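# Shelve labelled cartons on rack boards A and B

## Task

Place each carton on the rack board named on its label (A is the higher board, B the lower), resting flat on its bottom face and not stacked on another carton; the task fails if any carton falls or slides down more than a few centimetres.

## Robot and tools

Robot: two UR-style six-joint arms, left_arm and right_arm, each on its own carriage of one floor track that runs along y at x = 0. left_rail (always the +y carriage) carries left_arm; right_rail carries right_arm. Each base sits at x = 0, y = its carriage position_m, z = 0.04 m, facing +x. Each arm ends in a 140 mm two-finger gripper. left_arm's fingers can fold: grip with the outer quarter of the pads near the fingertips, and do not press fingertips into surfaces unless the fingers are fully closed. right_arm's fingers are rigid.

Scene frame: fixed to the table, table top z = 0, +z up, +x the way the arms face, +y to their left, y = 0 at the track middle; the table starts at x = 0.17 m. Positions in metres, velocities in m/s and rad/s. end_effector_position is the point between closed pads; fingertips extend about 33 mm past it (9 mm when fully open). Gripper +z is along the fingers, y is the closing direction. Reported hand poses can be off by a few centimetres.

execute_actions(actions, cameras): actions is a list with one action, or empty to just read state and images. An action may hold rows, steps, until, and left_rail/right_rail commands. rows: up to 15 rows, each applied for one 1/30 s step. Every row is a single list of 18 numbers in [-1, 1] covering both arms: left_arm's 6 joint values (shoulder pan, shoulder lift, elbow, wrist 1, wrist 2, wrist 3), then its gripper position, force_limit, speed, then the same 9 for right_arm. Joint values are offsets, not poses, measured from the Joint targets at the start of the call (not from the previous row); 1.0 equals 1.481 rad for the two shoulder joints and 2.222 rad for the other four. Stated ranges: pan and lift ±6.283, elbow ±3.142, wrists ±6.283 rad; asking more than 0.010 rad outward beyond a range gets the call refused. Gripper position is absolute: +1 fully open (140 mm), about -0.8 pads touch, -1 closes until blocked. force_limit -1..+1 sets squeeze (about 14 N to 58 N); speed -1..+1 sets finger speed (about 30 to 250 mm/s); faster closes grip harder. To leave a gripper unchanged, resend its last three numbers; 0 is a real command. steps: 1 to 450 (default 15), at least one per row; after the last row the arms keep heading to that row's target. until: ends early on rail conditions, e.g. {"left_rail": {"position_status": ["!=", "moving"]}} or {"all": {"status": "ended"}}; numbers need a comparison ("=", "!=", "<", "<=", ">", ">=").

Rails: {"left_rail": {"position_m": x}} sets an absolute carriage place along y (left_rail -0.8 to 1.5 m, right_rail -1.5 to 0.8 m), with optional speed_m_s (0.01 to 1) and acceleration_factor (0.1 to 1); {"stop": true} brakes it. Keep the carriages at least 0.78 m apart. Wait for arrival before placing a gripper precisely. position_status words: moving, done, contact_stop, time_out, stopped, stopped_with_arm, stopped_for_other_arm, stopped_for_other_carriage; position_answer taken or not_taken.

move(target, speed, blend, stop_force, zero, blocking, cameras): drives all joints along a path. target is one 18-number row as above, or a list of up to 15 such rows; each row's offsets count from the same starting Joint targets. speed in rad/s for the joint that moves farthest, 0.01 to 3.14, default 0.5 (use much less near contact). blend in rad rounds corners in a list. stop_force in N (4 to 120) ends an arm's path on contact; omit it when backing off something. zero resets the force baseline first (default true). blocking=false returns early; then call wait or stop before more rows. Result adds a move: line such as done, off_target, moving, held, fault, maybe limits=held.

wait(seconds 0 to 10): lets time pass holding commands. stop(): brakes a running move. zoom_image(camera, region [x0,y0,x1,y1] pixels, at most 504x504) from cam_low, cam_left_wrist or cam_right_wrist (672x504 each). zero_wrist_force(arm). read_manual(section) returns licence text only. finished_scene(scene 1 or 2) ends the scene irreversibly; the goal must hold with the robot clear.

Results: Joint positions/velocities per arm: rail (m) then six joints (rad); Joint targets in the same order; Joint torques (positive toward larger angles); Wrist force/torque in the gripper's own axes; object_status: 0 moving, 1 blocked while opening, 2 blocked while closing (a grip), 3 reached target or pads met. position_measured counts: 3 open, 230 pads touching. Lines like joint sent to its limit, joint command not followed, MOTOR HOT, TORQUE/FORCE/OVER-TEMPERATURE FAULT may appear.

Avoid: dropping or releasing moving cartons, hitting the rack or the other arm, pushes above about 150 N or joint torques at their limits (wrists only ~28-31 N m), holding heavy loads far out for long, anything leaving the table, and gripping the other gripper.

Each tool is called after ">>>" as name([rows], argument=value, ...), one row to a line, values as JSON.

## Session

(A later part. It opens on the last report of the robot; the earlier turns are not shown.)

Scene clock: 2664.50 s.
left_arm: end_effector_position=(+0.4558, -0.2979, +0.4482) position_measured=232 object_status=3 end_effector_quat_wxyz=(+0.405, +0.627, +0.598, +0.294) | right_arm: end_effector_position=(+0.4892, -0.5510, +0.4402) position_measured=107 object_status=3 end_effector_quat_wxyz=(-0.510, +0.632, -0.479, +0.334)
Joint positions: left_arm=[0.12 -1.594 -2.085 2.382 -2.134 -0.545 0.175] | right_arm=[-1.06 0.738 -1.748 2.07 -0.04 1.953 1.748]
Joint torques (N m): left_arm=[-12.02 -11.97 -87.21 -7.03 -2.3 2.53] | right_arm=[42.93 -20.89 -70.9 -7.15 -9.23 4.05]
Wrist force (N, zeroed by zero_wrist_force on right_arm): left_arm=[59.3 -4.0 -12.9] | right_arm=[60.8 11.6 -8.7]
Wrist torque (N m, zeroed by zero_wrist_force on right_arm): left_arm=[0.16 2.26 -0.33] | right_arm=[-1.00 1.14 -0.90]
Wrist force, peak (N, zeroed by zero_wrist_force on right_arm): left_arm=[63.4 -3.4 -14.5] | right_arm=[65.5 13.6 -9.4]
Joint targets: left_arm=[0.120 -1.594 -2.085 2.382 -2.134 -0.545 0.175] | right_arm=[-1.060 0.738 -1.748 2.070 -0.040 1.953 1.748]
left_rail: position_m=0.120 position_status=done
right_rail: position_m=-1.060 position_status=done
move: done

>>> move([
  [0.014604,-0.044621,-0.014535,0.015117,-0.005541,0.034254,-1,-1,-0.5,0.032637,0.017822,-0.043060,0.034853,0.029512,0.009405,0.18,-1,-0.5],
  [0.031867,-0.081499,-0.031857,0.026925,-0.012922,0.069915,-1,-1,-0.5,0.061930,0.039154,-0.087866,0.069600,0.056814,0.018651,0.18,-1,-0.5],
  [0.052281,-0.110472,-0.051672,0.035153,-0.022483,0.106976,-1,-1,-0.5,0.088326,0.063663,-0.134640,0.104648,0.082193,0.027835,0.18,-1,-0.5],
  [0.076341,-0.131376,-0.073690,0.039530,-0.034563,0.145432,-1,-1,-0.5,0.112271,0.091017,-0.183601,0.140401,0.105931,0.037049,0.18,-1,-0.5],
], speed=0.12, blend=[0.01,0.01,0.01,0], cameras=["cam_low"])

Scene clock: 2681.93 s.
left_arm: end_effector_position=(+0.4829, -0.2140, +0.6117) position_measured=232 object_status=3 end_effector_quat_wxyz=(+0.416, +0.650, +0.572, +0.277) | right_arm: end_effector_position=(+0.4943, -0.4684, +0.6040) position_measured=107 object_status=3 end_effector_quat_wxyz=(-0.496, +0.612, -0.504, +0.354)
Joint positions: left_arm=[0.12 -1.481 -2.28 2.218 -2.046 -0.622 0.498] | right_arm=[-1.06 0.905 -1.614 1.662 0.272 2.188 1.83]
Joint torques (N m): left_arm=[-11.42 4.92 -79.65 -6.2 -6.83 2.07] | right_arm=[40.82 -21.49 -62.43 -3.74 -7.26 1.38]
Wrist force (N, zeroed by zero_wrist_force on right_arm): left_arm=[51.7 -11.0 -7.8] | right_arm=[51.9 5.7 -8.5]
Wrist torque (N m, zeroed by zero_wrist_force on right_arm): left_arm=[0.37 2.01 -0.19] | right_arm=[-0.34 1.08 0.94]
Wrist force, peak (N, zeroed by zero_wrist_force on right_arm): left_arm=[64.8 -6.8 -13.5] | right_arm=[67.2 10.7 -9.6]
Joint targets: left_arm=[0.120 -1.481 -2.280 2.218 -2.046 -0.622 0.498] | right_arm=[-1.060 0.905 -1.613 1.662 0.272 2.188 1.830]
left_rail: position_m=0.120 position_status=done
right_rail: position_m=-1.060 position_status=done
move: done

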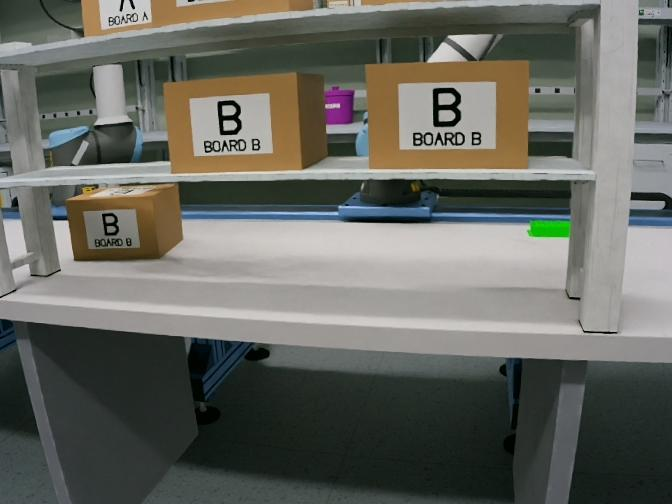

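>>> move([
  [0.097081,0.058646,-0.002126,-0.103191,-0.038235,0.084325,-1,-1,-0.5,-0.042524,0.016980,-0.011238,-0.005702,-0.026967,-0.010374,0.18,-1,-0.5],
  [0.181372,0.116318,-0.010752,-0.179415,-0.075403,0.146949,-1,-1,-0.5,-0.081314,0.037334,-0.024961,-0.009973,-0.051642,-0.019279,0.18,-1,-0.5],
  [0.254293,0.172647,-0.024674,-0.234120,-0.110734,0.192536,-1,-1,-0.5,-0.116602,0.060741,-0.041174,-0.012802,-0.074150,-0.026922,0.18,-1,-0.5],
  [0.317264,0.227261,-0.042685,-0.272753,-0.143455,0.225752,-1,-1,-0.5,-0.148615,0.086884,-0.059880,-0.014175,-0.094618,-0.033509,0.18,-1,-0.5],
  [0.371704,0.279790,-0.063583,-0.300760,-0.172796,0.251262,-1,-1,-0.5,-0.177586,0.115440,-0.081082,-0.014079,-0.113171,-0.039243,0.18,-1,-0.5],
  [0.419031,0.329860,-0.086162,-0.323589,-0.197985,0.273731,-1,-1,-0.5,-0.203744,0.146093,-0.104782,-0.012504,-0.129934,-0.044334,0.18,-1,-0.5],
], speed=0.15, blend=[0.01,0.01,0.01,0.01,0.01,0], cameras=["cam_low", "cam_left_wrist"])

Scene clock: 2775.87 s.
left_arm: end_effector_position=(+0.7365, -0.2145, +0.6126) position_measured=232 object_status=3 end_effector_quat_wxyz=(+0.416, +0.650, +0.573, +0.277) | right_arm: end_effector_position=(+0.7498, -0.4658, +0.6028) position_measured=107 object_status=3 end_effector_quat_wxyz=(-0.496, +0.612, -0.504, +0.354)
Joint positions: left_arm=[0.12 -0.86 -1.792 2.027 -2.765 -1.062 1.107] | right_arm=[-1.06 0.603 -1.397 1.429 0.244 1.9 1.732]
Joint torques (N m): left_arm=[-25.43 1.55 -80.25 -15.13 -23.26 2.55] | right_arm=[25.57 -51.54 -65.49 -5.18 -26.99 -2.11]
Wrist force (N, zeroed by zero_wrist_force on right_arm): left_arm=[52.8 -5.5 -10.2] | right_arm=[53.8 9.8 -7.7]
Wrist torque (N m, zeroed by zero_wrist_force on right_arm): left_arm=[0.29 2.01 -0.26] | right_arm=[-0.71 1.08 -0.27]
Wrist force, peak (N, zeroed by zero_wrist_force on right_arm): left_arm=[58.5 -5.2 -11.5] | right_arm=[59.4 10.9 -9.0]
Joint targets: left_arm=[0.120 -0.860 -1.791 2.027 -2.765 -1.062 1.107] | right_arm=[-1.060 0.603 -1.397 1.429 0.244 1.899 1.732]
left_rail: position_m=0.120 position_status=done
right_rail: position_m=-1.060 position_status=done
move: done
cam_left_wrist: T_world_to_cam=[[0.499138, 0.00313307, 0.866517, -0.8887], [-0.466906, -0.841438, 0.271993, -0.0070968], [0.729973, -0.540344, -0.418531, -0.21442], [0, 0, 0, 1]] pos_world=[0.59679, -0.119048, 0.682263]

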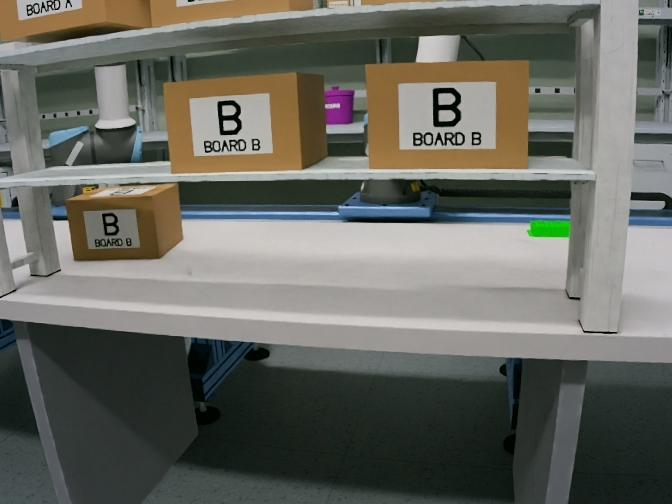

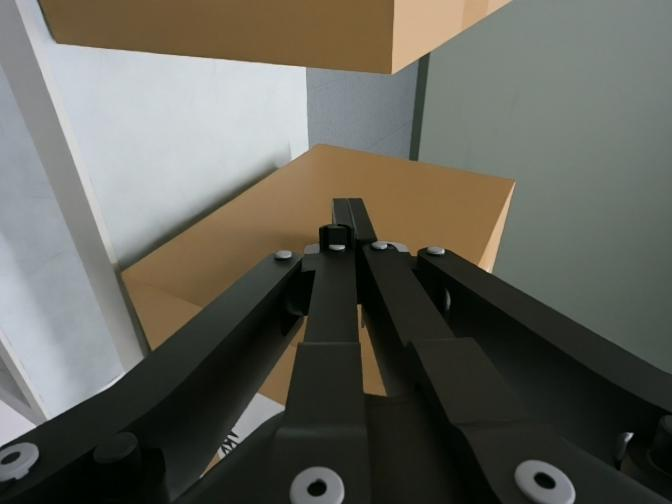

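>>> move(target=[0,0.011618,0.022641,-0.030385,0,0,-1,-1,-0.5,0,0.002332,0.025778,-0.027332,0,0,0.18,-1,-0.5], speed=0.03, stop_force=10, cameras=["cam_left_wrist"])

Scene clock: 2787.70 s.
left_arm: end_effector_position=(+0.7368, -0.2147, +0.5876) position_measured=232 object_status=3 end_effector_quat_wxyz=(+0.416, +0.650, +0.573, +0.277) | right_arm: end_effector_position=(+0.7501, -0.4657, +0.5809) position_measured=107 object_status=3 end_effector_quat_wxyz=(-0.496, +0.612, -0.504, +0.354)
Joint positions: left_arm=[0.12 -0.86 -1.779 2.063 -2.814 -1.062 1.107] | right_arm=[-1.06 0.603 -1.395 1.465 0.206 1.899 1.732]
Joint torques (N m): left_arm=[-34.33 -37.29 -75.51 -3.66 -21.45 2.18] | right_arm=[33.55 -63.98 -57.33 -4.07 -25.77 1.5]
Wrist force (N, zeroed by zero_wrist_force on right_arm): left_arm=[56.4 -0.7 -11.2] | right_arm=[56.8 -0.5 -10.0]
Wrist torque (N m, zeroed by zero_wrist_force on right_arm): left_arm=[0.11 2.13 -0.34] | right_arm=[-0.75 1.08 -0.73]
Wrist force, peak (N, zeroed by zero_wrist_force on right_arm): left_arm=[59.8 3.4 -14.9] | right_arm=[57.3 9.8 -8.5]
Joint targets: left_arm=[0.120 -0.860 -1.779 2.063 -2.814 -1.062 1.107] | right_arm=[-1.060 0.603 -1.395 1.465 0.206 1.899 1.732]
left_rail: position_m=0.120 position_status=done
right_rail: position_m=-1.060 position_status=done
move: contact (left_arm, right_arm); left_arm: the wrist 1 is farthest, 0.019 rad from its target; right_arm: the wrist 1 is farthest, 0.023 rad from its target
cam_left_wrist: T_world_to_cam=[[0.498953, 0.00337563, 0.866622, -0.867117], [-0.466888, -0.841418, 0.272086, -0.000310614], [0.73011, -0.540374, -0.418252, -0.225424], [0, 0, 0, 1]] pos_world=[0.597091, -0.119148, 0.657263]

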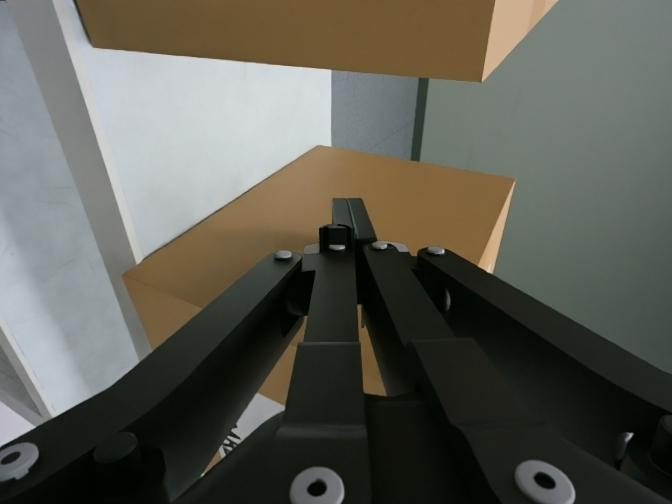

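>>> move([
  [0.010154,-0.007610,0.004154,-0.001205,-0.005559,0.004455,-1,-1,-0.5,-0.011051,-0.009951,0.007748,-0.001751,-0.007089,-0.002115,0.18,-1,-0.5],
  [-0.091613,-0.113399,0.041113,0.058275,0.048971,-0.043524,-1,-1,-0.5,0.044078,-0.069732,0.045213,0.004395,0.028226,0.008711,0.18,-1,-0.5],
  [-0.227505,-0.224342,0.073046,0.151613,0.117023,-0.122327,-1,-1,-0.5,0.111379,-0.119282,0.080132,0.008597,0.071203,0.022940,0.18,-1,-0.5],
  [-0.408877,-0.340660,0.083798,0.331028,0.192426,-0.269275,-1,-1,-0.5,0.192693,-0.156616,0.105093,0.018570,0.122845,0.042219,0.18,-1,-0.5],
  [-0.572048,-0.351063,0.140220,0.429485,0.236260,-0.447165,-1,-1,-0.5,0.140324,-0.294875,0.267350,-0.058048,0.090040,0.029388,0.18,-1,-0.5],
], speed=[0.03,0.25,0.3,0.35,0.5], blend=[0,0.01,0.01,0.02,0], cameras=["cam_low", "cam_left_wrist"])

Scene clock: 2893.23 s.
left_arm: end_effector_position=(+0.4194, -0.2568, +0.4902) position_measured=232 object_status=3 end_effector_quat_wxyz=(+0.416, +0.650, +0.572, +0.277) | right_arm: end_effector_position=(+0.4417, -0.5919, +0.4816) position_measured=107 object_status=3 end_effector_quat_wxyz=(-0.495, +0.612, -0.505, +0.354)
Joint positions: left_arm=[0.12 -1.707 -2.299 2.374 -1.86 -0.537 0.113] | right_arm=[-1.06 0.811 -1.832 2.059 0.077 2.1 1.797]
Joint torques (N m): left_arm=[-14.76 -10.02 -42.58 -0.75 6.1 -2.63] | right_arm=[-14.22 -36.01 -30.46 -4.53 -2.62 -2.4]
Wrist force (N, zeroed by zero_wrist_force on right_arm): left_arm=[0.0 -0.2 -0.1] | right_arm=[2.5 5.3 1.6]
Wrist torque (N m, zeroed by zero_wrist_force on right_arm): left_arm=[0.08 0.07 -0.30] | right_arm=[1.20 -0.56 0.00]
Wrist force, peak (N, zeroed by zero_wrist_force on right_arm): left_arm=[56.7 -0.3 -11.0] | right_arm=[56.9 -0.1 -9.9]
Joint targets: left_arm=[0.120 -1.708 -2.299 2.374 -1.860 -0.537 0.113] | right_arm=[-1.060 0.811 -1.832 2.059 0.077 2.100 1.797]
left_rail: position_m=0.120 position_status=done
right_rail: position_m=-1.060 position_status=done
move: done
cam_left_wrist: T_world_to_cam=[[0.497343, 0.00279705, 0.867549, -0.624135], [-0.467969, -0.841172, 0.270987, -0.156458], [0.730516, -0.54076, -0.417043, -0.0580387], [0, 0, 0, 1]] pos_world=[0.27959, -0.161247, 0.559661]

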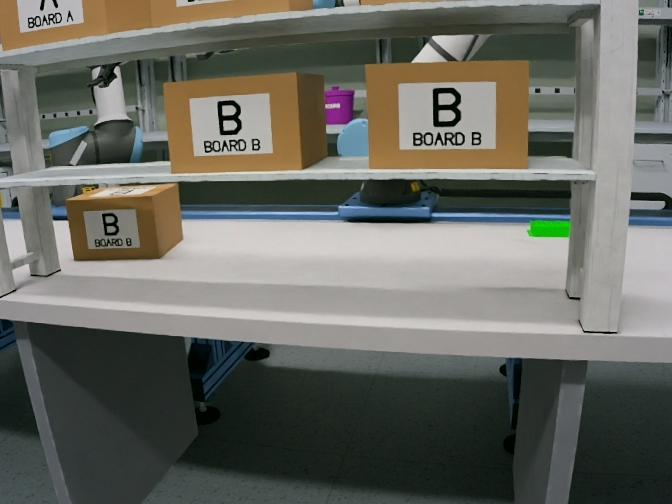

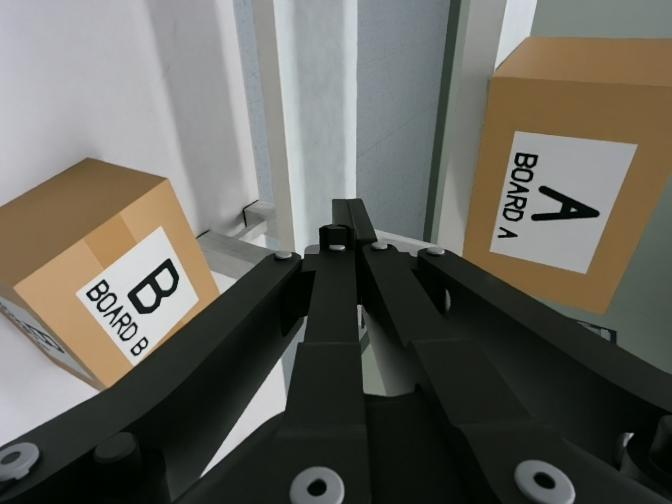

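>>> zoom_image(camera="cam_left_wrist", region=[0, 150, 250, 400])

Scaled by 2.016.

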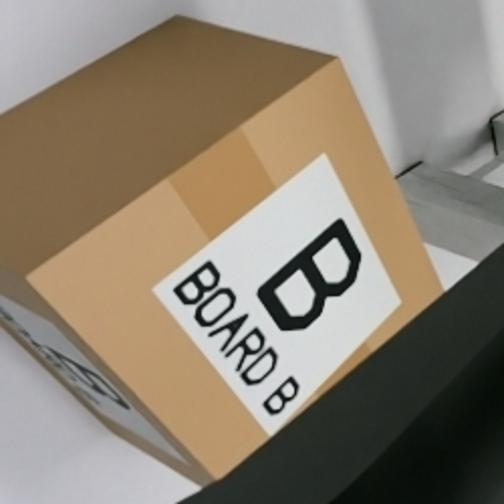

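>>> move([
  [0.030265,0.143450,-0.039461,0.021774,0.005812,-0.089379,-1,-1,-0.5,-0.311243,-0.104731,0.055457,-0.004459,-0.263139,-0.077352,0.18,-1,-0.5],
  [0.030265,0.276346,0.080877,-0.187141,0.005812,-0.089379,-1,-1,-0.5,-0.311243,0.008666,0.173274,-0.197856,-0.263139,-0.077352,0.18,-1,-0.5],
  [0.030265,0.628853,0.147201,-0.488417,0.005812,-0.089379,-1,-1,-0.5,-0.311243,0.286143,0.241530,-0.451056,-0.263139,-0.077352,0.18,-1,-0.5],
], speed=[0.5,0.4,0.35], blend=[0.02,0.02,0], cameras=["cam_left_wrist", "cam_right_wrist"])

>>> zero_wrist_force(arm="right_arm")

Scene clock: 3040.93 s.
left_arm: end_effector_position=(+0.4318, -0.3059, +0.0998) position_measured=232 object_status=3 end_effector_quat_wxyz=(+0.394, +0.607, +0.617, +0.307) | right_arm: end_effector_position=(+0.5073, -0.6694, +0.0912) position_measured=107 object_status=3 end_effector_quat_wxyz=(-0.520, +0.648, -0.459, +0.317)
Joint positions: left_arm=[0.12 -1.663 -1.368 2.701 -2.945 -0.524 -0.086] | right_arm=[-1.06 0.35 -1.408 2.595 -0.925 1.515 1.625]
Joint torques (N m): left_arm=[7.48 -15.27 -5.44 -8.01 6 -2.68] | right_arm=[-13.27 -22 -9.04 -6.09 -2.7 -2]
Wrist force (N, zeroed by zero_wrist_force on right_arm): left_arm=[0.0 -0.6 -0.1] | right_arm=[2.7 4.6 2.3]
Wrist torque (N m, zeroed by zero_wrist_force on right_arm): left_arm=[-0.04 0.07 -0.27] | right_arm=[1.03 -0.64 0.05]
Wrist force, peak (N, zeroed by zero_wrist_force on right_arm): left_arm=[0.9 -1.4 0.4] | right_arm=[3.2 5.8 2.0]
Joint targets: left_arm=[0.120 -1.663 -1.368 2.701 -2.945 -0.524 -0.086] | right_arm=[-1.060 0.350 -1.408 2.595 -0.925 1.515 1.625]
left_rail: position_m=0.120 position_status=done
right_rail: position_m=-1.060 position_status=done
move: done
cam_left_wrist: T_world_to_cam=[[0.491499, 0.0734325, 0.867777, -0.267376], [-0.340684, -0.900818, 0.269188, -0.159145], [0.801476, -0.427943, -0.417734, -0.252567], [0, 0, 0, 1]] pos_world=[0.279624, -0.231811, 0.169357]
cam_right_wrist: T_world_to_cam=[[-0.284659, -0.0231496, -0.958349, 0.223362], [-0.628231, 0.759615, 0.168255, 0.813626], [0.724082, 0.64996, -0.230775, 0.264885], [0, 0, 0, 1]] pos_world=[0.382929, -0.785037, 0.138291]

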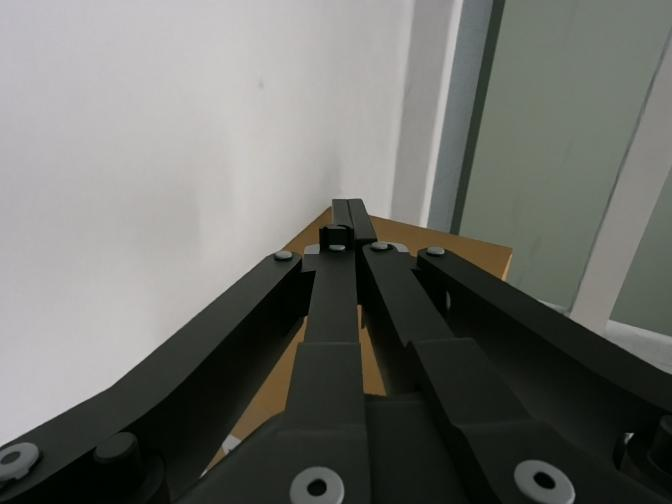

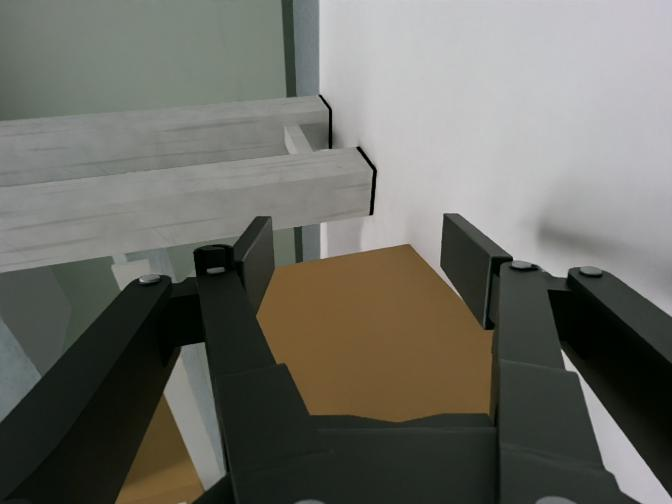

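Wrist force sensor zeroed.

>>> move([
  [0.012786,0.026409,-0.023491,-0.008772,-0.000627,0.017057,-1,-1,-0.5,0.060574,0.017209,-0.017376,0.006233,0.038993,0.010485,0.18,-1,-0.5],
  [0.034700,0.071674,-0.063755,-0.023806,-0.001701,0.046292,-1,-1,-0.5,0.164398,0.046706,-0.047158,0.016917,0.105827,0.028457,0.18,-1,-0.5],
], speed=0.05, stop_force=6, blend=[0.01,0], cameras=["cam_right_wrist"])

Scene clock: 3051.50 s.
left_arm: end_effector_position=(+0.4422, -0.3562, +0.0998) position_measured=232 object_status=3 end_effector_quat_wxyz=(+0.394, +0.607, +0.617, +0.307) | right_arm: end_effector_position=(+0.4952, -0.6128, +0.0912) position_measured=107 object_status=3 end_effector_quat_wxyz=(-0.520, +0.648, -0.459, +0.317)
Joint positions: left_arm=[0.12 -1.628 -1.296 2.606 -2.981 -0.526 -0.016] | right_arm=[-1.06 0.534 -1.355 2.516 -0.896 1.693 1.673]
Joint torques (N m): left_arm=[-21.14 -67.03 -12.87 -1.23 3.18 -1.63] | right_arm=[-12.97 -52.44 -10.76 -5.07 -3.53 -0.7]
Wrist force (N, zeroed by zero_wrist_force on right_arm): left_arm=[4.4 -0.5 0.3] | right_arm=[1.4 0.3 -0.6]
Wrist torque (N m, zeroed by zero_wrist_force on right_arm): left_arm=[-0.09 0.28 -0.30] | right_arm=[0.09 0.03 -0.08]
Wrist force, peak (N, zeroed by zero_wrist_force on right_arm): left_arm=[9.6 2.0 -8.1] | right_arm=[8.7 -0.2 -3.1]
Joint targets: left_arm=[0.120 -1.628 -1.296 2.605 -2.981 -0.526 -0.016] | right_arm=[-1.060 0.534 -1.355 2.516 -0.896 1.693 1.673]
left_rail: position_m=0.120 position_status=done
right_rail: position_m=-1.060 position_status=done
move: contact (left_arm, right_arm); path passed 1 of 2 targets; left_arm: the elbow is farthest, 0.046 rad from its target; right_arm: the shoulder pan is farthest, 0.059 rad from its target
cam_right_wrist: T_world_to_cam=[[-0.284601, -0.0232234, -0.958365, 0.221059], [-0.628202, 0.759663, 0.168146, 0.763087], [0.72413, 0.649902, -0.23079, 0.236777], [0, 0, 0, 1]] pos_world=[0.370829, -0.728437, 0.138191]

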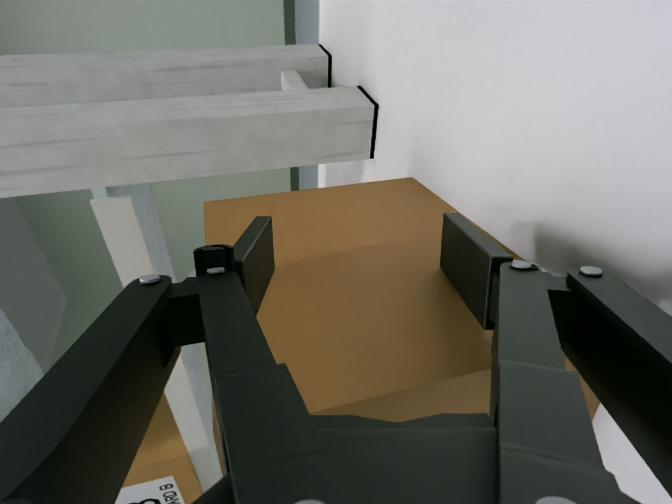

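>>> move([
  [0.001507,0.003113,-0.002769,-0.001034,-0.000074,0.002010,-1,-1,-0.5,0.007139,0.002028,-0.002048,0.000734,0.004596,0.001236,0.18,-1,-0.5],
  [0.001507,-0.047332,-0.005808,0.035628,-0.000074,0.002010,-1,-1,-0.5,0.007139,-0.040256,-0.006805,0.033675,0.004596,0.001236,0.18,-1,-0.5],
], speed=[0.02,0.06], cameras=["cam_low"])

Scene clock: 3147.20 s.
left_arm: end_effector_position=(+0.4430, -0.3594, +0.1246) position_measured=232 object_status=3 end_effector_quat_wxyz=(+0.394, +0.607, +0.617, +0.307) | right_arm: end_effector_position=(+0.4941, -0.6095, +0.1164) position_measured=107 object_status=3 end_effector_quat_wxyz=(-0.520, +0.647, -0.459, +0.317)
Joint positions: left_arm=[0.12 -1.626 -1.366 2.593 -2.902 -0.527 -0.011] | right_arm=[-1.06 0.545 -1.415 2.501 -0.822 1.704 1.676]
Joint torques (N m): left_arm=[-23.25 -71.56 -73.48 -6.88 10.45 2.18] | right_arm=[39.85 -61.55 -45.66 -3.92 -11.56 3.31]
Wrist force (N, zeroed by zero_wrist_force on right_arm): left_arm=[51.8 -8.4 -9.6] | right_arm=[53.2 9.5 -7.3]
Wrist torque (N m, zeroed by zero_wrist_force on right_arm): left_arm=[0.17 1.91 -0.23] | right_arm=[-0.59 0.99 -0.52]
Wrist force, peak (N, zeroed by zero_wrist_force on right_arm): left_arm=[55.1 4.8 -26.8] | right_arm=[57.1 9.1 -7.9]
Joint targets: left_arm=[0.120 -1.626 -1.366 2.593 -2.901 -0.527 -0.011] | right_arm=[-1.060 0.545 -1.415 2.501 -0.822 1.704 1.676]
left_rail: position_m=0.120 position_status=done
right_rail: position_m=-1.060 position_status=done
move: done

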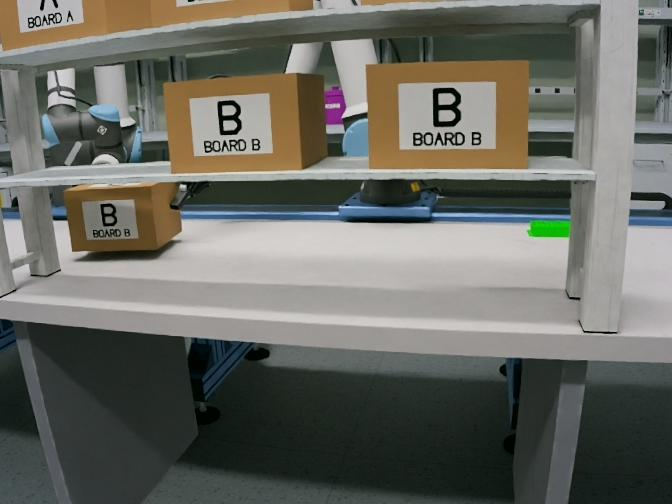

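>>> move([
  [0.007143,-0.067638,0.011774,0.011351,-0.001705,0.024993,-1,-1,-0.5,0.041037,-0.028636,-0.024155,0.044721,0.034308,0.009533,0.18,-1,-0.5],
  [0.015265,-0.139190,0.020562,0.027535,-0.004132,0.051260,-1,-1,-0.5,0.078463,-0.049631,-0.049862,0.086469,0.066255,0.018591,0.18,-1,-0.5],
  [0.024596,-0.212718,0.026281,0.047375,-0.007433,0.078678,-1,-1,-0.5,0.112585,-0.063910,-0.077003,0.125696,0.096038,0.027308,0.18,-1,-0.5],
  [0.035363,-0.286285,0.028849,0.069693,-0.011756,0.107124,-1,-1,-0.5,0.143716,-0.072396,-0.105457,0.162851,0.123853,0.035819,0.18,-1,-0.5],
  [0.047745,-0.358016,0.028072,0.093445,-0.017215,0.136395,-1,-1,-0.5,0.172194,-0.076172,-0.135061,0.198431,0.149914,0.044317,0.18,-1,-0.5],
  [0.062128,-0.425783,0.024199,0.117054,-0.024066,0.166616,-1,-1,-0.5,0.198248,-0.075690,-0.165831,0.232749,0.174364,0.052758,0.18,-1,-0.5],
  [0.078847,-0.487518,0.017369,0.139078,-0.032531,0.197828,-1,-1,-0.5,0.222132,-0.071558,-0.197740,0.266164,0.197367,0.061156,0.18,-1,-0.5],
  [0.098235,-0.541157,0.007721,0.158074,-0.042830,0.230077,-1,-1,-0.5,0.244100,-0.064387,-0.230759,0.299034,0.219084,0.069522,0.18,-1,-0.5],
], speed=0.12, blend=[0.01,0.01,0.01,0.01,0.01,0.01,0.01,0], cameras=["cam_low"])

Scene clock: 3182.43 s.
left_arm: end_effector_position=(+0.4832, -0.2145, +0.3737) position_measured=232 object_status=3 end_effector_quat_wxyz=(+0.416, +0.650, +0.572, +0.278) | right_arm: end_effector_position=(+0.4932, -0.4683, +0.3683) position_measured=107 object_status=3 end_effector_quat_wxyz=(-0.496, +0.612, -0.504, +0.354)
Joint positions: left_arm=[0.12 -1.48 -2.167 2.61 -2.55 -0.622 0.5] | right_arm=[-1.06 0.907 -1.51 1.988 -0.157 2.19 1.83]
Joint torques (N m): left_arm=[-10.31 -12.95 -90.8 -6.75 -6.44 2.59] | right_arm=[40.11 -31.55 -66.2 -3.7 -7.22 1.42]
Wrist force (N, zeroed by zero_wrist_force on right_arm): left_arm=[51.0 -12.7 -6.5] | right_arm=[52.6 4.8 -9.5]
Wrist torque (N m, zeroed by zero_wrist_force on right_arm): left_arm=[0.39 1.99 -0.16] | right_arm=[-0.11 0.81 0.91]
Wrist force, peak (N, zeroed by zero_wrist_force on right_arm): left_arm=[65.6 -9.0 -12.8] | right_arm=[67.6 9.3 -10.2]
Joint targets: left_arm=[0.120 -1.480 -2.167 2.610 -2.550 -0.622 0.500] | right_arm=[-1.060 0.907 -1.510 1.988 -0.157 2.190 1.830]
left_rail: position_m=0.120 position_status=done
right_rail: position_m=-1.060 position_status=done
move: done

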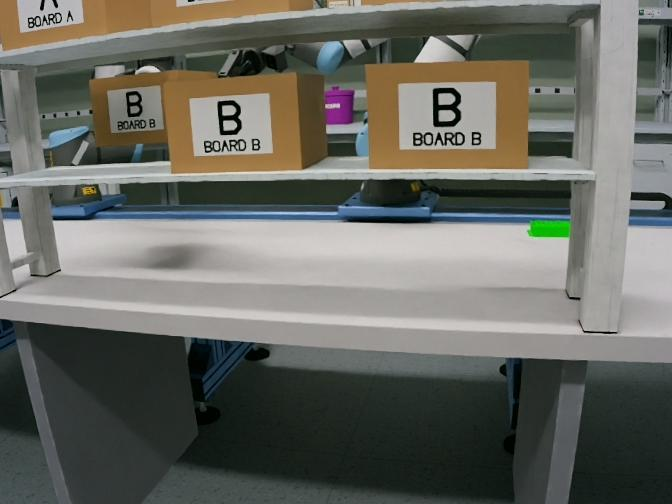

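>>> move([
  [0.097081,0.094163,-0.011757,-0.117234,-0.038235,0.084325,-1,-1,-0.5,-0.042524,0.016180,-0.012057,-0.004348,-0.026967,-0.010374,0.18,-1,-0.5],
  [0.181372,0.174368,-0.029528,-0.199330,-0.075403,0.146949,-1,-1,-0.5,-0.081314,0.035492,-0.026709,-0.006996,-0.051642,-0.019279,0.18,-1,-0.5],
  [0.254293,0.243055,-0.051996,-0.253726,-0.110734,0.192536,-1,-1,-0.5,-0.116602,0.057556,-0.043856,-0.007996,-0.074150,-0.026922,0.18,-1,-0.5],
  [0.317264,0.302669,-0.077843,-0.287855,-0.143455,0.225752,-1,-1,-0.5,-0.148615,0.081995,-0.063400,-0.007396,-0.094618,-0.033509,0.18,-1,-0.5],
  [0.371704,0.355650,-0.105751,-0.309154,-0.172796,0.251262,-1,-1,-0.5,-0.177586,0.108429,-0.085240,-0.005248,-0.113171,-0.039243,0.18,-1,-0.5],
  [0.419031,0.404442,-0.134402,-0.325059,-0.197985,0.273731,-1,-1,-0.5,-0.203744,0.136482,-0.109278,-0.001602,-0.129934,-0.044334,0.18,-1,-0.5],
], speed=0.14, blend=[0.01,0.01,0.01,0.01,0.01,0], cameras=["cam_low"])

Scene clock: 3207.87 s.
left_arm: end_effector_position=(+0.7373, -0.2145, +0.3741) position_measured=232 object_status=3 end_effector_quat_wxyz=(+0.415, +0.651, +0.572, +0.277) | right_arm: end_effector_position=(+0.7486, -0.4652, +0.3673) position_measured=107 object_status=3 end_effector_quat_wxyz=(-0.496, +0.612, -0.504, +0.354)
Joint positions: left_arm=[0.12 -0.86 -1.568 2.311 -3.272 -1.062 1.108] | right_arm=[-1.06 0.605 -1.308 1.745 -0.161 1.902 1.732]
Joint torques (N m): left_arm=[-26.92 -20.88 -80.05 -16.76 -23.28 2.48] | right_arm=[24.99 -60.23 -65.67 -4.85 -27.07 -2.27]
Wrist force (N, zeroed by zero_wrist_force on right_arm): left_arm=[53.8 -7.5 -9.1] | right_arm=[55.1 7.8 -9.0]
Wrist torque (N m, zeroed by zero_wrist_force on right_arm): left_arm=[0.21 2.09 -0.19] | right_arm=[-0.51 0.96 -0.25]
Wrist force, peak (N, zeroed by zero_wrist_force on right_arm): left_arm=[59.3 -7.4 -9.9] | right_arm=[61.0 8.2 -10.6]
Joint targets: left_arm=[0.120 -0.859 -1.568 2.311 -3.272 -1.062 1.108] | right_arm=[-1.060 0.605 -1.308 1.745 -0.161 1.902 1.732]
left_rail: position_m=0.120 position_status=done
right_rail: position_m=-1.060 position_status=done
move: done

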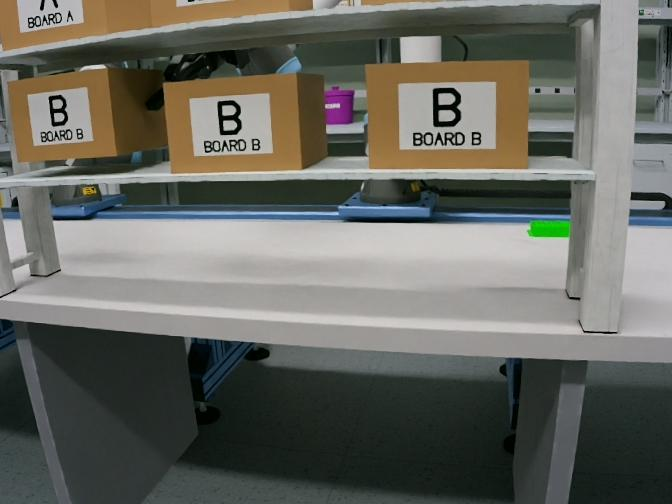

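>>> move(target=[0,0.037290,0.012875,-0.037730,0,0,-1,-1,-0.5,0,0.017794,0.015230,-0.027090,0,0,0.18,-1,-0.5], speed=0.035, stop_force=10, cameras=["cam_low"])

Scene clock: 3221.57 s.
left_arm: end_effector_position=(+0.7374, -0.2145, +0.3400) position_measured=232 object_status=3 end_effector_quat_wxyz=(+0.415, +0.651, +0.572, +0.277) | right_arm: end_effector_position=(+0.7488, -0.4651, +0.3348) position_measured=107 object_status=3 end_effector_quat_wxyz=(-0.496, +0.612, -0.504, +0.354)
Joint positions: left_arm=[0.12 -0.859 -1.514 2.339 -3.355 -1.062 1.108] | right_arm=[-1.06 0.605 -1.284 1.777 -0.217 1.902 1.732]
Joint torques (N m): left_arm=[-35.27 -61.33 -73.14 -4.3 -22.9 2.59] | right_arm=[33.91 -82.65 -59.71 -4.77 -26.41 1.35]
Wrist force (N, zeroed by zero_wrist_force on right_arm): left_arm=[56.4 -0.5 -11.1] | right_arm=[54.7 1.3 -9.8]
Wrist torque (N m, zeroed by zero_wrist_force on right_arm): left_arm=[0.08 2.16 -0.29] | right_arm=[-1.04 0.86 -0.72]
Wrist force, peak (N, zeroed by zero_wrist_force on right_arm): left_arm=[58.3 3.0 -15.0] | right_arm=[59.1 7.9 -9.8]
Joint targets: left_arm=[0.120 -0.859 -1.514 2.339 -3.355 -1.062 1.108] | right_arm=[-1.060 0.605 -1.284 1.777 -0.217 1.902 1.732]
left_rail: position_m=0.120 position_status=done
right_rail: position_m=-1.060 position_status=done
move: contact (left_arm, right_arm)

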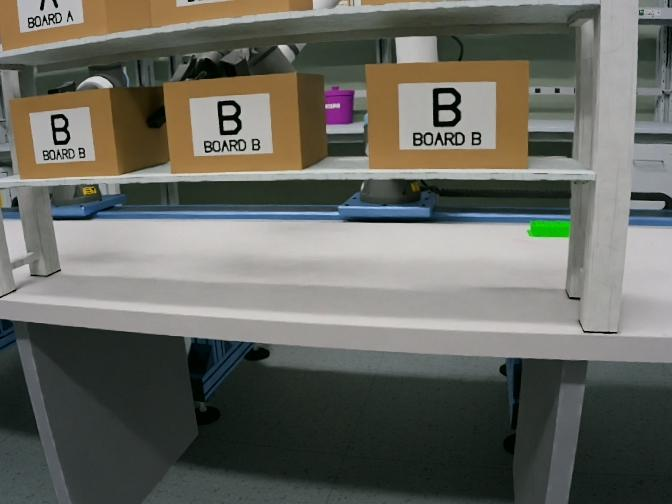

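>>> move([
  [0.010154,-0.006356,0.004954,-0.002841,-0.005559,0.004455,-1,-1,-0.5,-0.011051,-0.008972,0.007927,-0.002584,-0.007089,-0.002115,0.18,-1,-0.5],
  [-0.091613,-0.118744,0.057825,0.045125,0.048971,-0.043524,-1,-1,-0.5,0.044078,-0.068523,0.049448,-0.000646,0.028226,0.008711,0.18,-1,-0.5],
  [-0.227505,-0.247045,0.106140,0.133650,0.117023,-0.122327,-1,-1,-0.5,0.111379,-0.115026,0.086139,-0.000246,0.071203,0.022940,0.18,-1,-0.5],
  [-0.408877,-0.421413,0.135668,0.332980,0.192426,-0.269275,-1,-1,-0.5,0.192693,-0.150517,0.112847,0.006750,0.122845,0.042219,0.18,-1,-0.5],
  [-0.572723,-0.529997,0.016008,0.672959,0.236260,-0.447615,-1,-1,-0.5,0.138974,-0.369824,0.126936,0.132321,0.088691,0.029388,0.18,-1,-0.5],
], speed=[0.03,0.25,0.3,0.35,0.5], blend=[0,0.01,0.01,0.02,0], cameras=["cam_low", "cam_left_wrist", "cam_right_wrist"])

Scene clock: 3256.57 s.
left_arm: end_effector_position=(+0.4193, -0.2568, +0.4900) position_measured=232 object_status=3 end_effector_quat_wxyz=(+0.416, +0.650, +0.572, +0.277) | right_arm: end_effector_position=(+0.4416, -0.5917, +0.4815) position_measured=107 object_status=3 end_effector_quat_wxyz=(-0.496, +0.612, -0.504, +0.354)
Joint positions: left_arm=[0.12 -1.708 -2.299 2.375 -1.86 -0.537 0.114] | right_arm=[-1.06 0.811 -1.831 2.059 0.077 2.099 1.797]
Joint torques (N m): left_arm=[-16.1 -8.42 -65.68 -0.6 5.56 -2.28] | right_arm=[-13.67 -33.9 -33.31 1.87 -2.96 -2.37]
Wrist force (N, zeroed by zero_wrist_force on right_arm): left_arm=[0.2 -0.6 -0.1] | right_arm=[-4.8 4.4 -0.8]
Wrist torque (N m, zeroed by zero_wrist_force on right_arm): left_arm=[0.00 0.03 -0.30] | right_arm=[0.98 1.09 -0.05]
Wrist force, peak (N, zeroed by zero_wrist_force on right_arm): left_arm=[56.5 -0.6 -11.1] | right_arm=[55.1 2.5 -9.8]
Joint targets: left_arm=[0.120 -1.708 -2.299 2.375 -1.859 -0.537 0.113] | right_arm=[-1.060 0.811 -1.832 2.059 0.077 2.099 1.797]
left_rail: position_m=0.120 position_status=done
right_rail: position_m=-1.060 position_status=done
move: done
cam_left_wrist: T_world_to_cam=[[0.497201, 0.00204524, 0.867633, -0.624088], [-0.468415, -0.84111, 0.27041, -0.155946], [0.730328, -0.54086, -0.417243, -0.0579731], [0, 0, 0, 1]] pos_world=[0.279589, -0.161246, 0.55946]
cam_right_wrist: T_world_to_cam=[[-0.284703, 0.0184528, -0.958438, 0.605055], [-0.511477, 0.842682, 0.168158, 0.645284], [0.810762, 0.538095, -0.230476, 0.24729], [0, 0, 0, 1]] pos_world=[0.301815, -0.687999, 0.528392]

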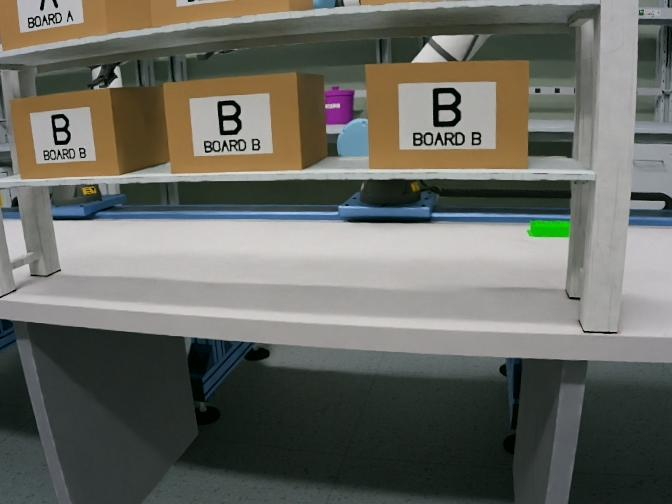

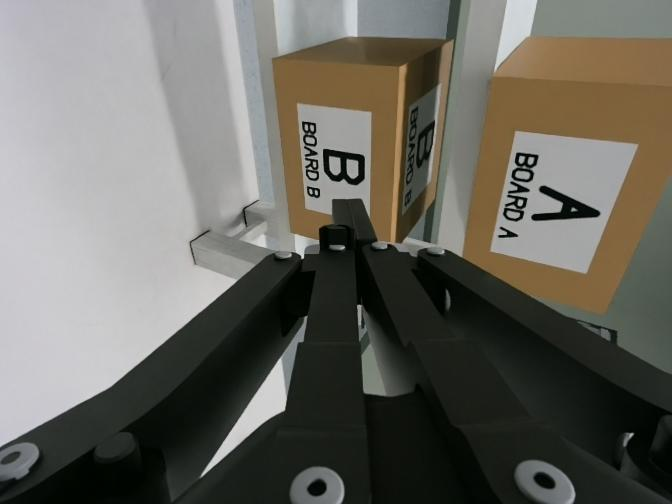

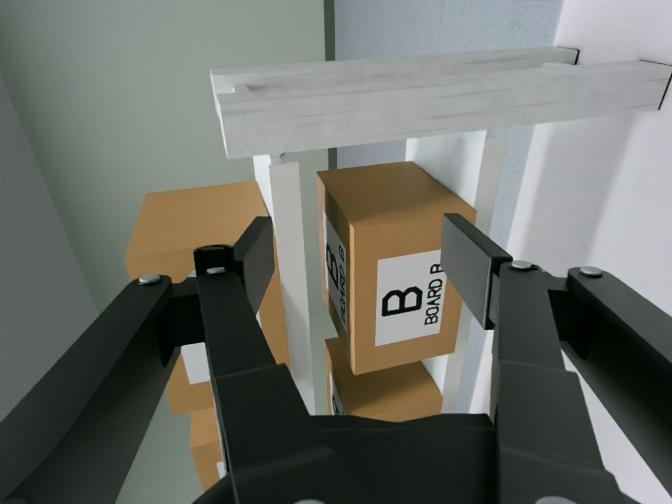

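>>> zoom_image(camera="cam_low", region=[0, 0, 504, 190])

Scaled by 1.000.

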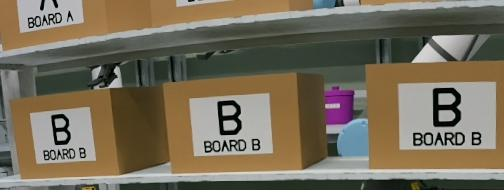

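>>> zoom_image(camera="cam_low", region=[300, 0, 620, 40])

Scaled by 1.575.

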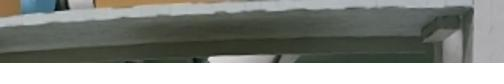

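>>> execute_actions([
  {"left_rail": {"position_m": 0.9}, "steps": 200, "until": {"left_rail": {"position_status": ["!=", "moving"]}}},
], cameras=["cam_left_wrist"])

Scene clock: 3280.33 s.
left_arm: end_effector_position=(+0.4193, +0.5231, +0.4900) position_measured=232 object_status=3 end_effector_quat_wxyz=(+0.416, +0.650, +0.572, +0.277) end_effector_velocity=(+0.000, +0.002, +0.000) end_effector_angular_velocity=(+0.001, -0.001, +0.000) | right_arm: end_effector_position=(+0.4416, -0.5917, +0.4815) position_measured=107 object_status=3 end_effector_quat_wxyz=(-0.496, +0.612, -0.504, +0.354)
Joint positions: left_arm=[0.9 -1.708 -2.299 2.375 -1.859 -0.537 0.113] | right_arm=[-1.06 0.811 -1.832 2.059 0.077 2.099 1.797]
Joint velocities: left_arm=[0.001 0.001 -0.001 0.001 0 0 0.002] | right_arm=[within noise]
Joint torques (N m): left_arm=[8.05 14.96 -57.35 -1.25 5.6 -2.06] | right_arm=[-12.02 -34.34 -45.32 0.8 1.87 -2.33]
Wrist force (N, zeroed by zero_wrist_force on right_arm): left_arm=[0.3 -0.7 -0.1] | right_arm=[-4.7 4.1 -0.8]
Wrist torque (N m, zeroed by zero_wrist_force on right_arm): left_arm=[-0.04 0.02 -0.30] | right_arm=[0.91 1.06 -0.05]
Wrist force, peak (N, zeroed by zero_wrist_force on right_arm): left_arm=[-1.9 -0.7 0.4] | right_arm=[-5.3 4.3 -0.8]
Joint targets: left_arm=[0.900 -1.708 -2.299 2.375 -1.859 -0.537 0.113] | right_arm=[-1.060 0.811 -1.832 2.059 0.077 2.099 1.797]
Tool commands: left_gripper/position=-1.0 left_gripper/force_limit=-1.0 left_gripper/speed=-0.5 right_gripper/position=+0.18 right_gripper/force_limit=-1.0 right_gripper/speed=-0.5
left_rail: position_m=0.900 position_status=done
right_rail: position_m=-1.060 position_status=done
cam_left_wrist: T_world_to_cam=[[0.497179, 0.00216556, 0.867645, -0.625846], [-0.468392, -0.841095, 0.270497, 0.499944], [0.730358, -0.540883, -0.41716, 0.363845], [0, 0, 0, 1]] pos_world=[0.279589, 0.618653, 0.55956]

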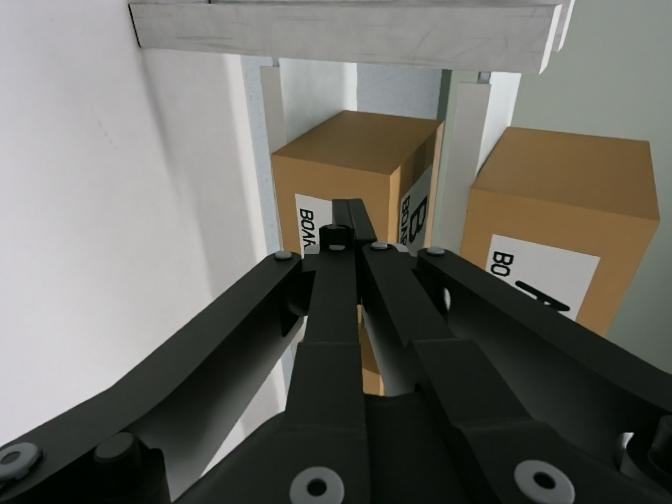

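>>> finished_scene(scene=2)

The scene is finished: the task was done.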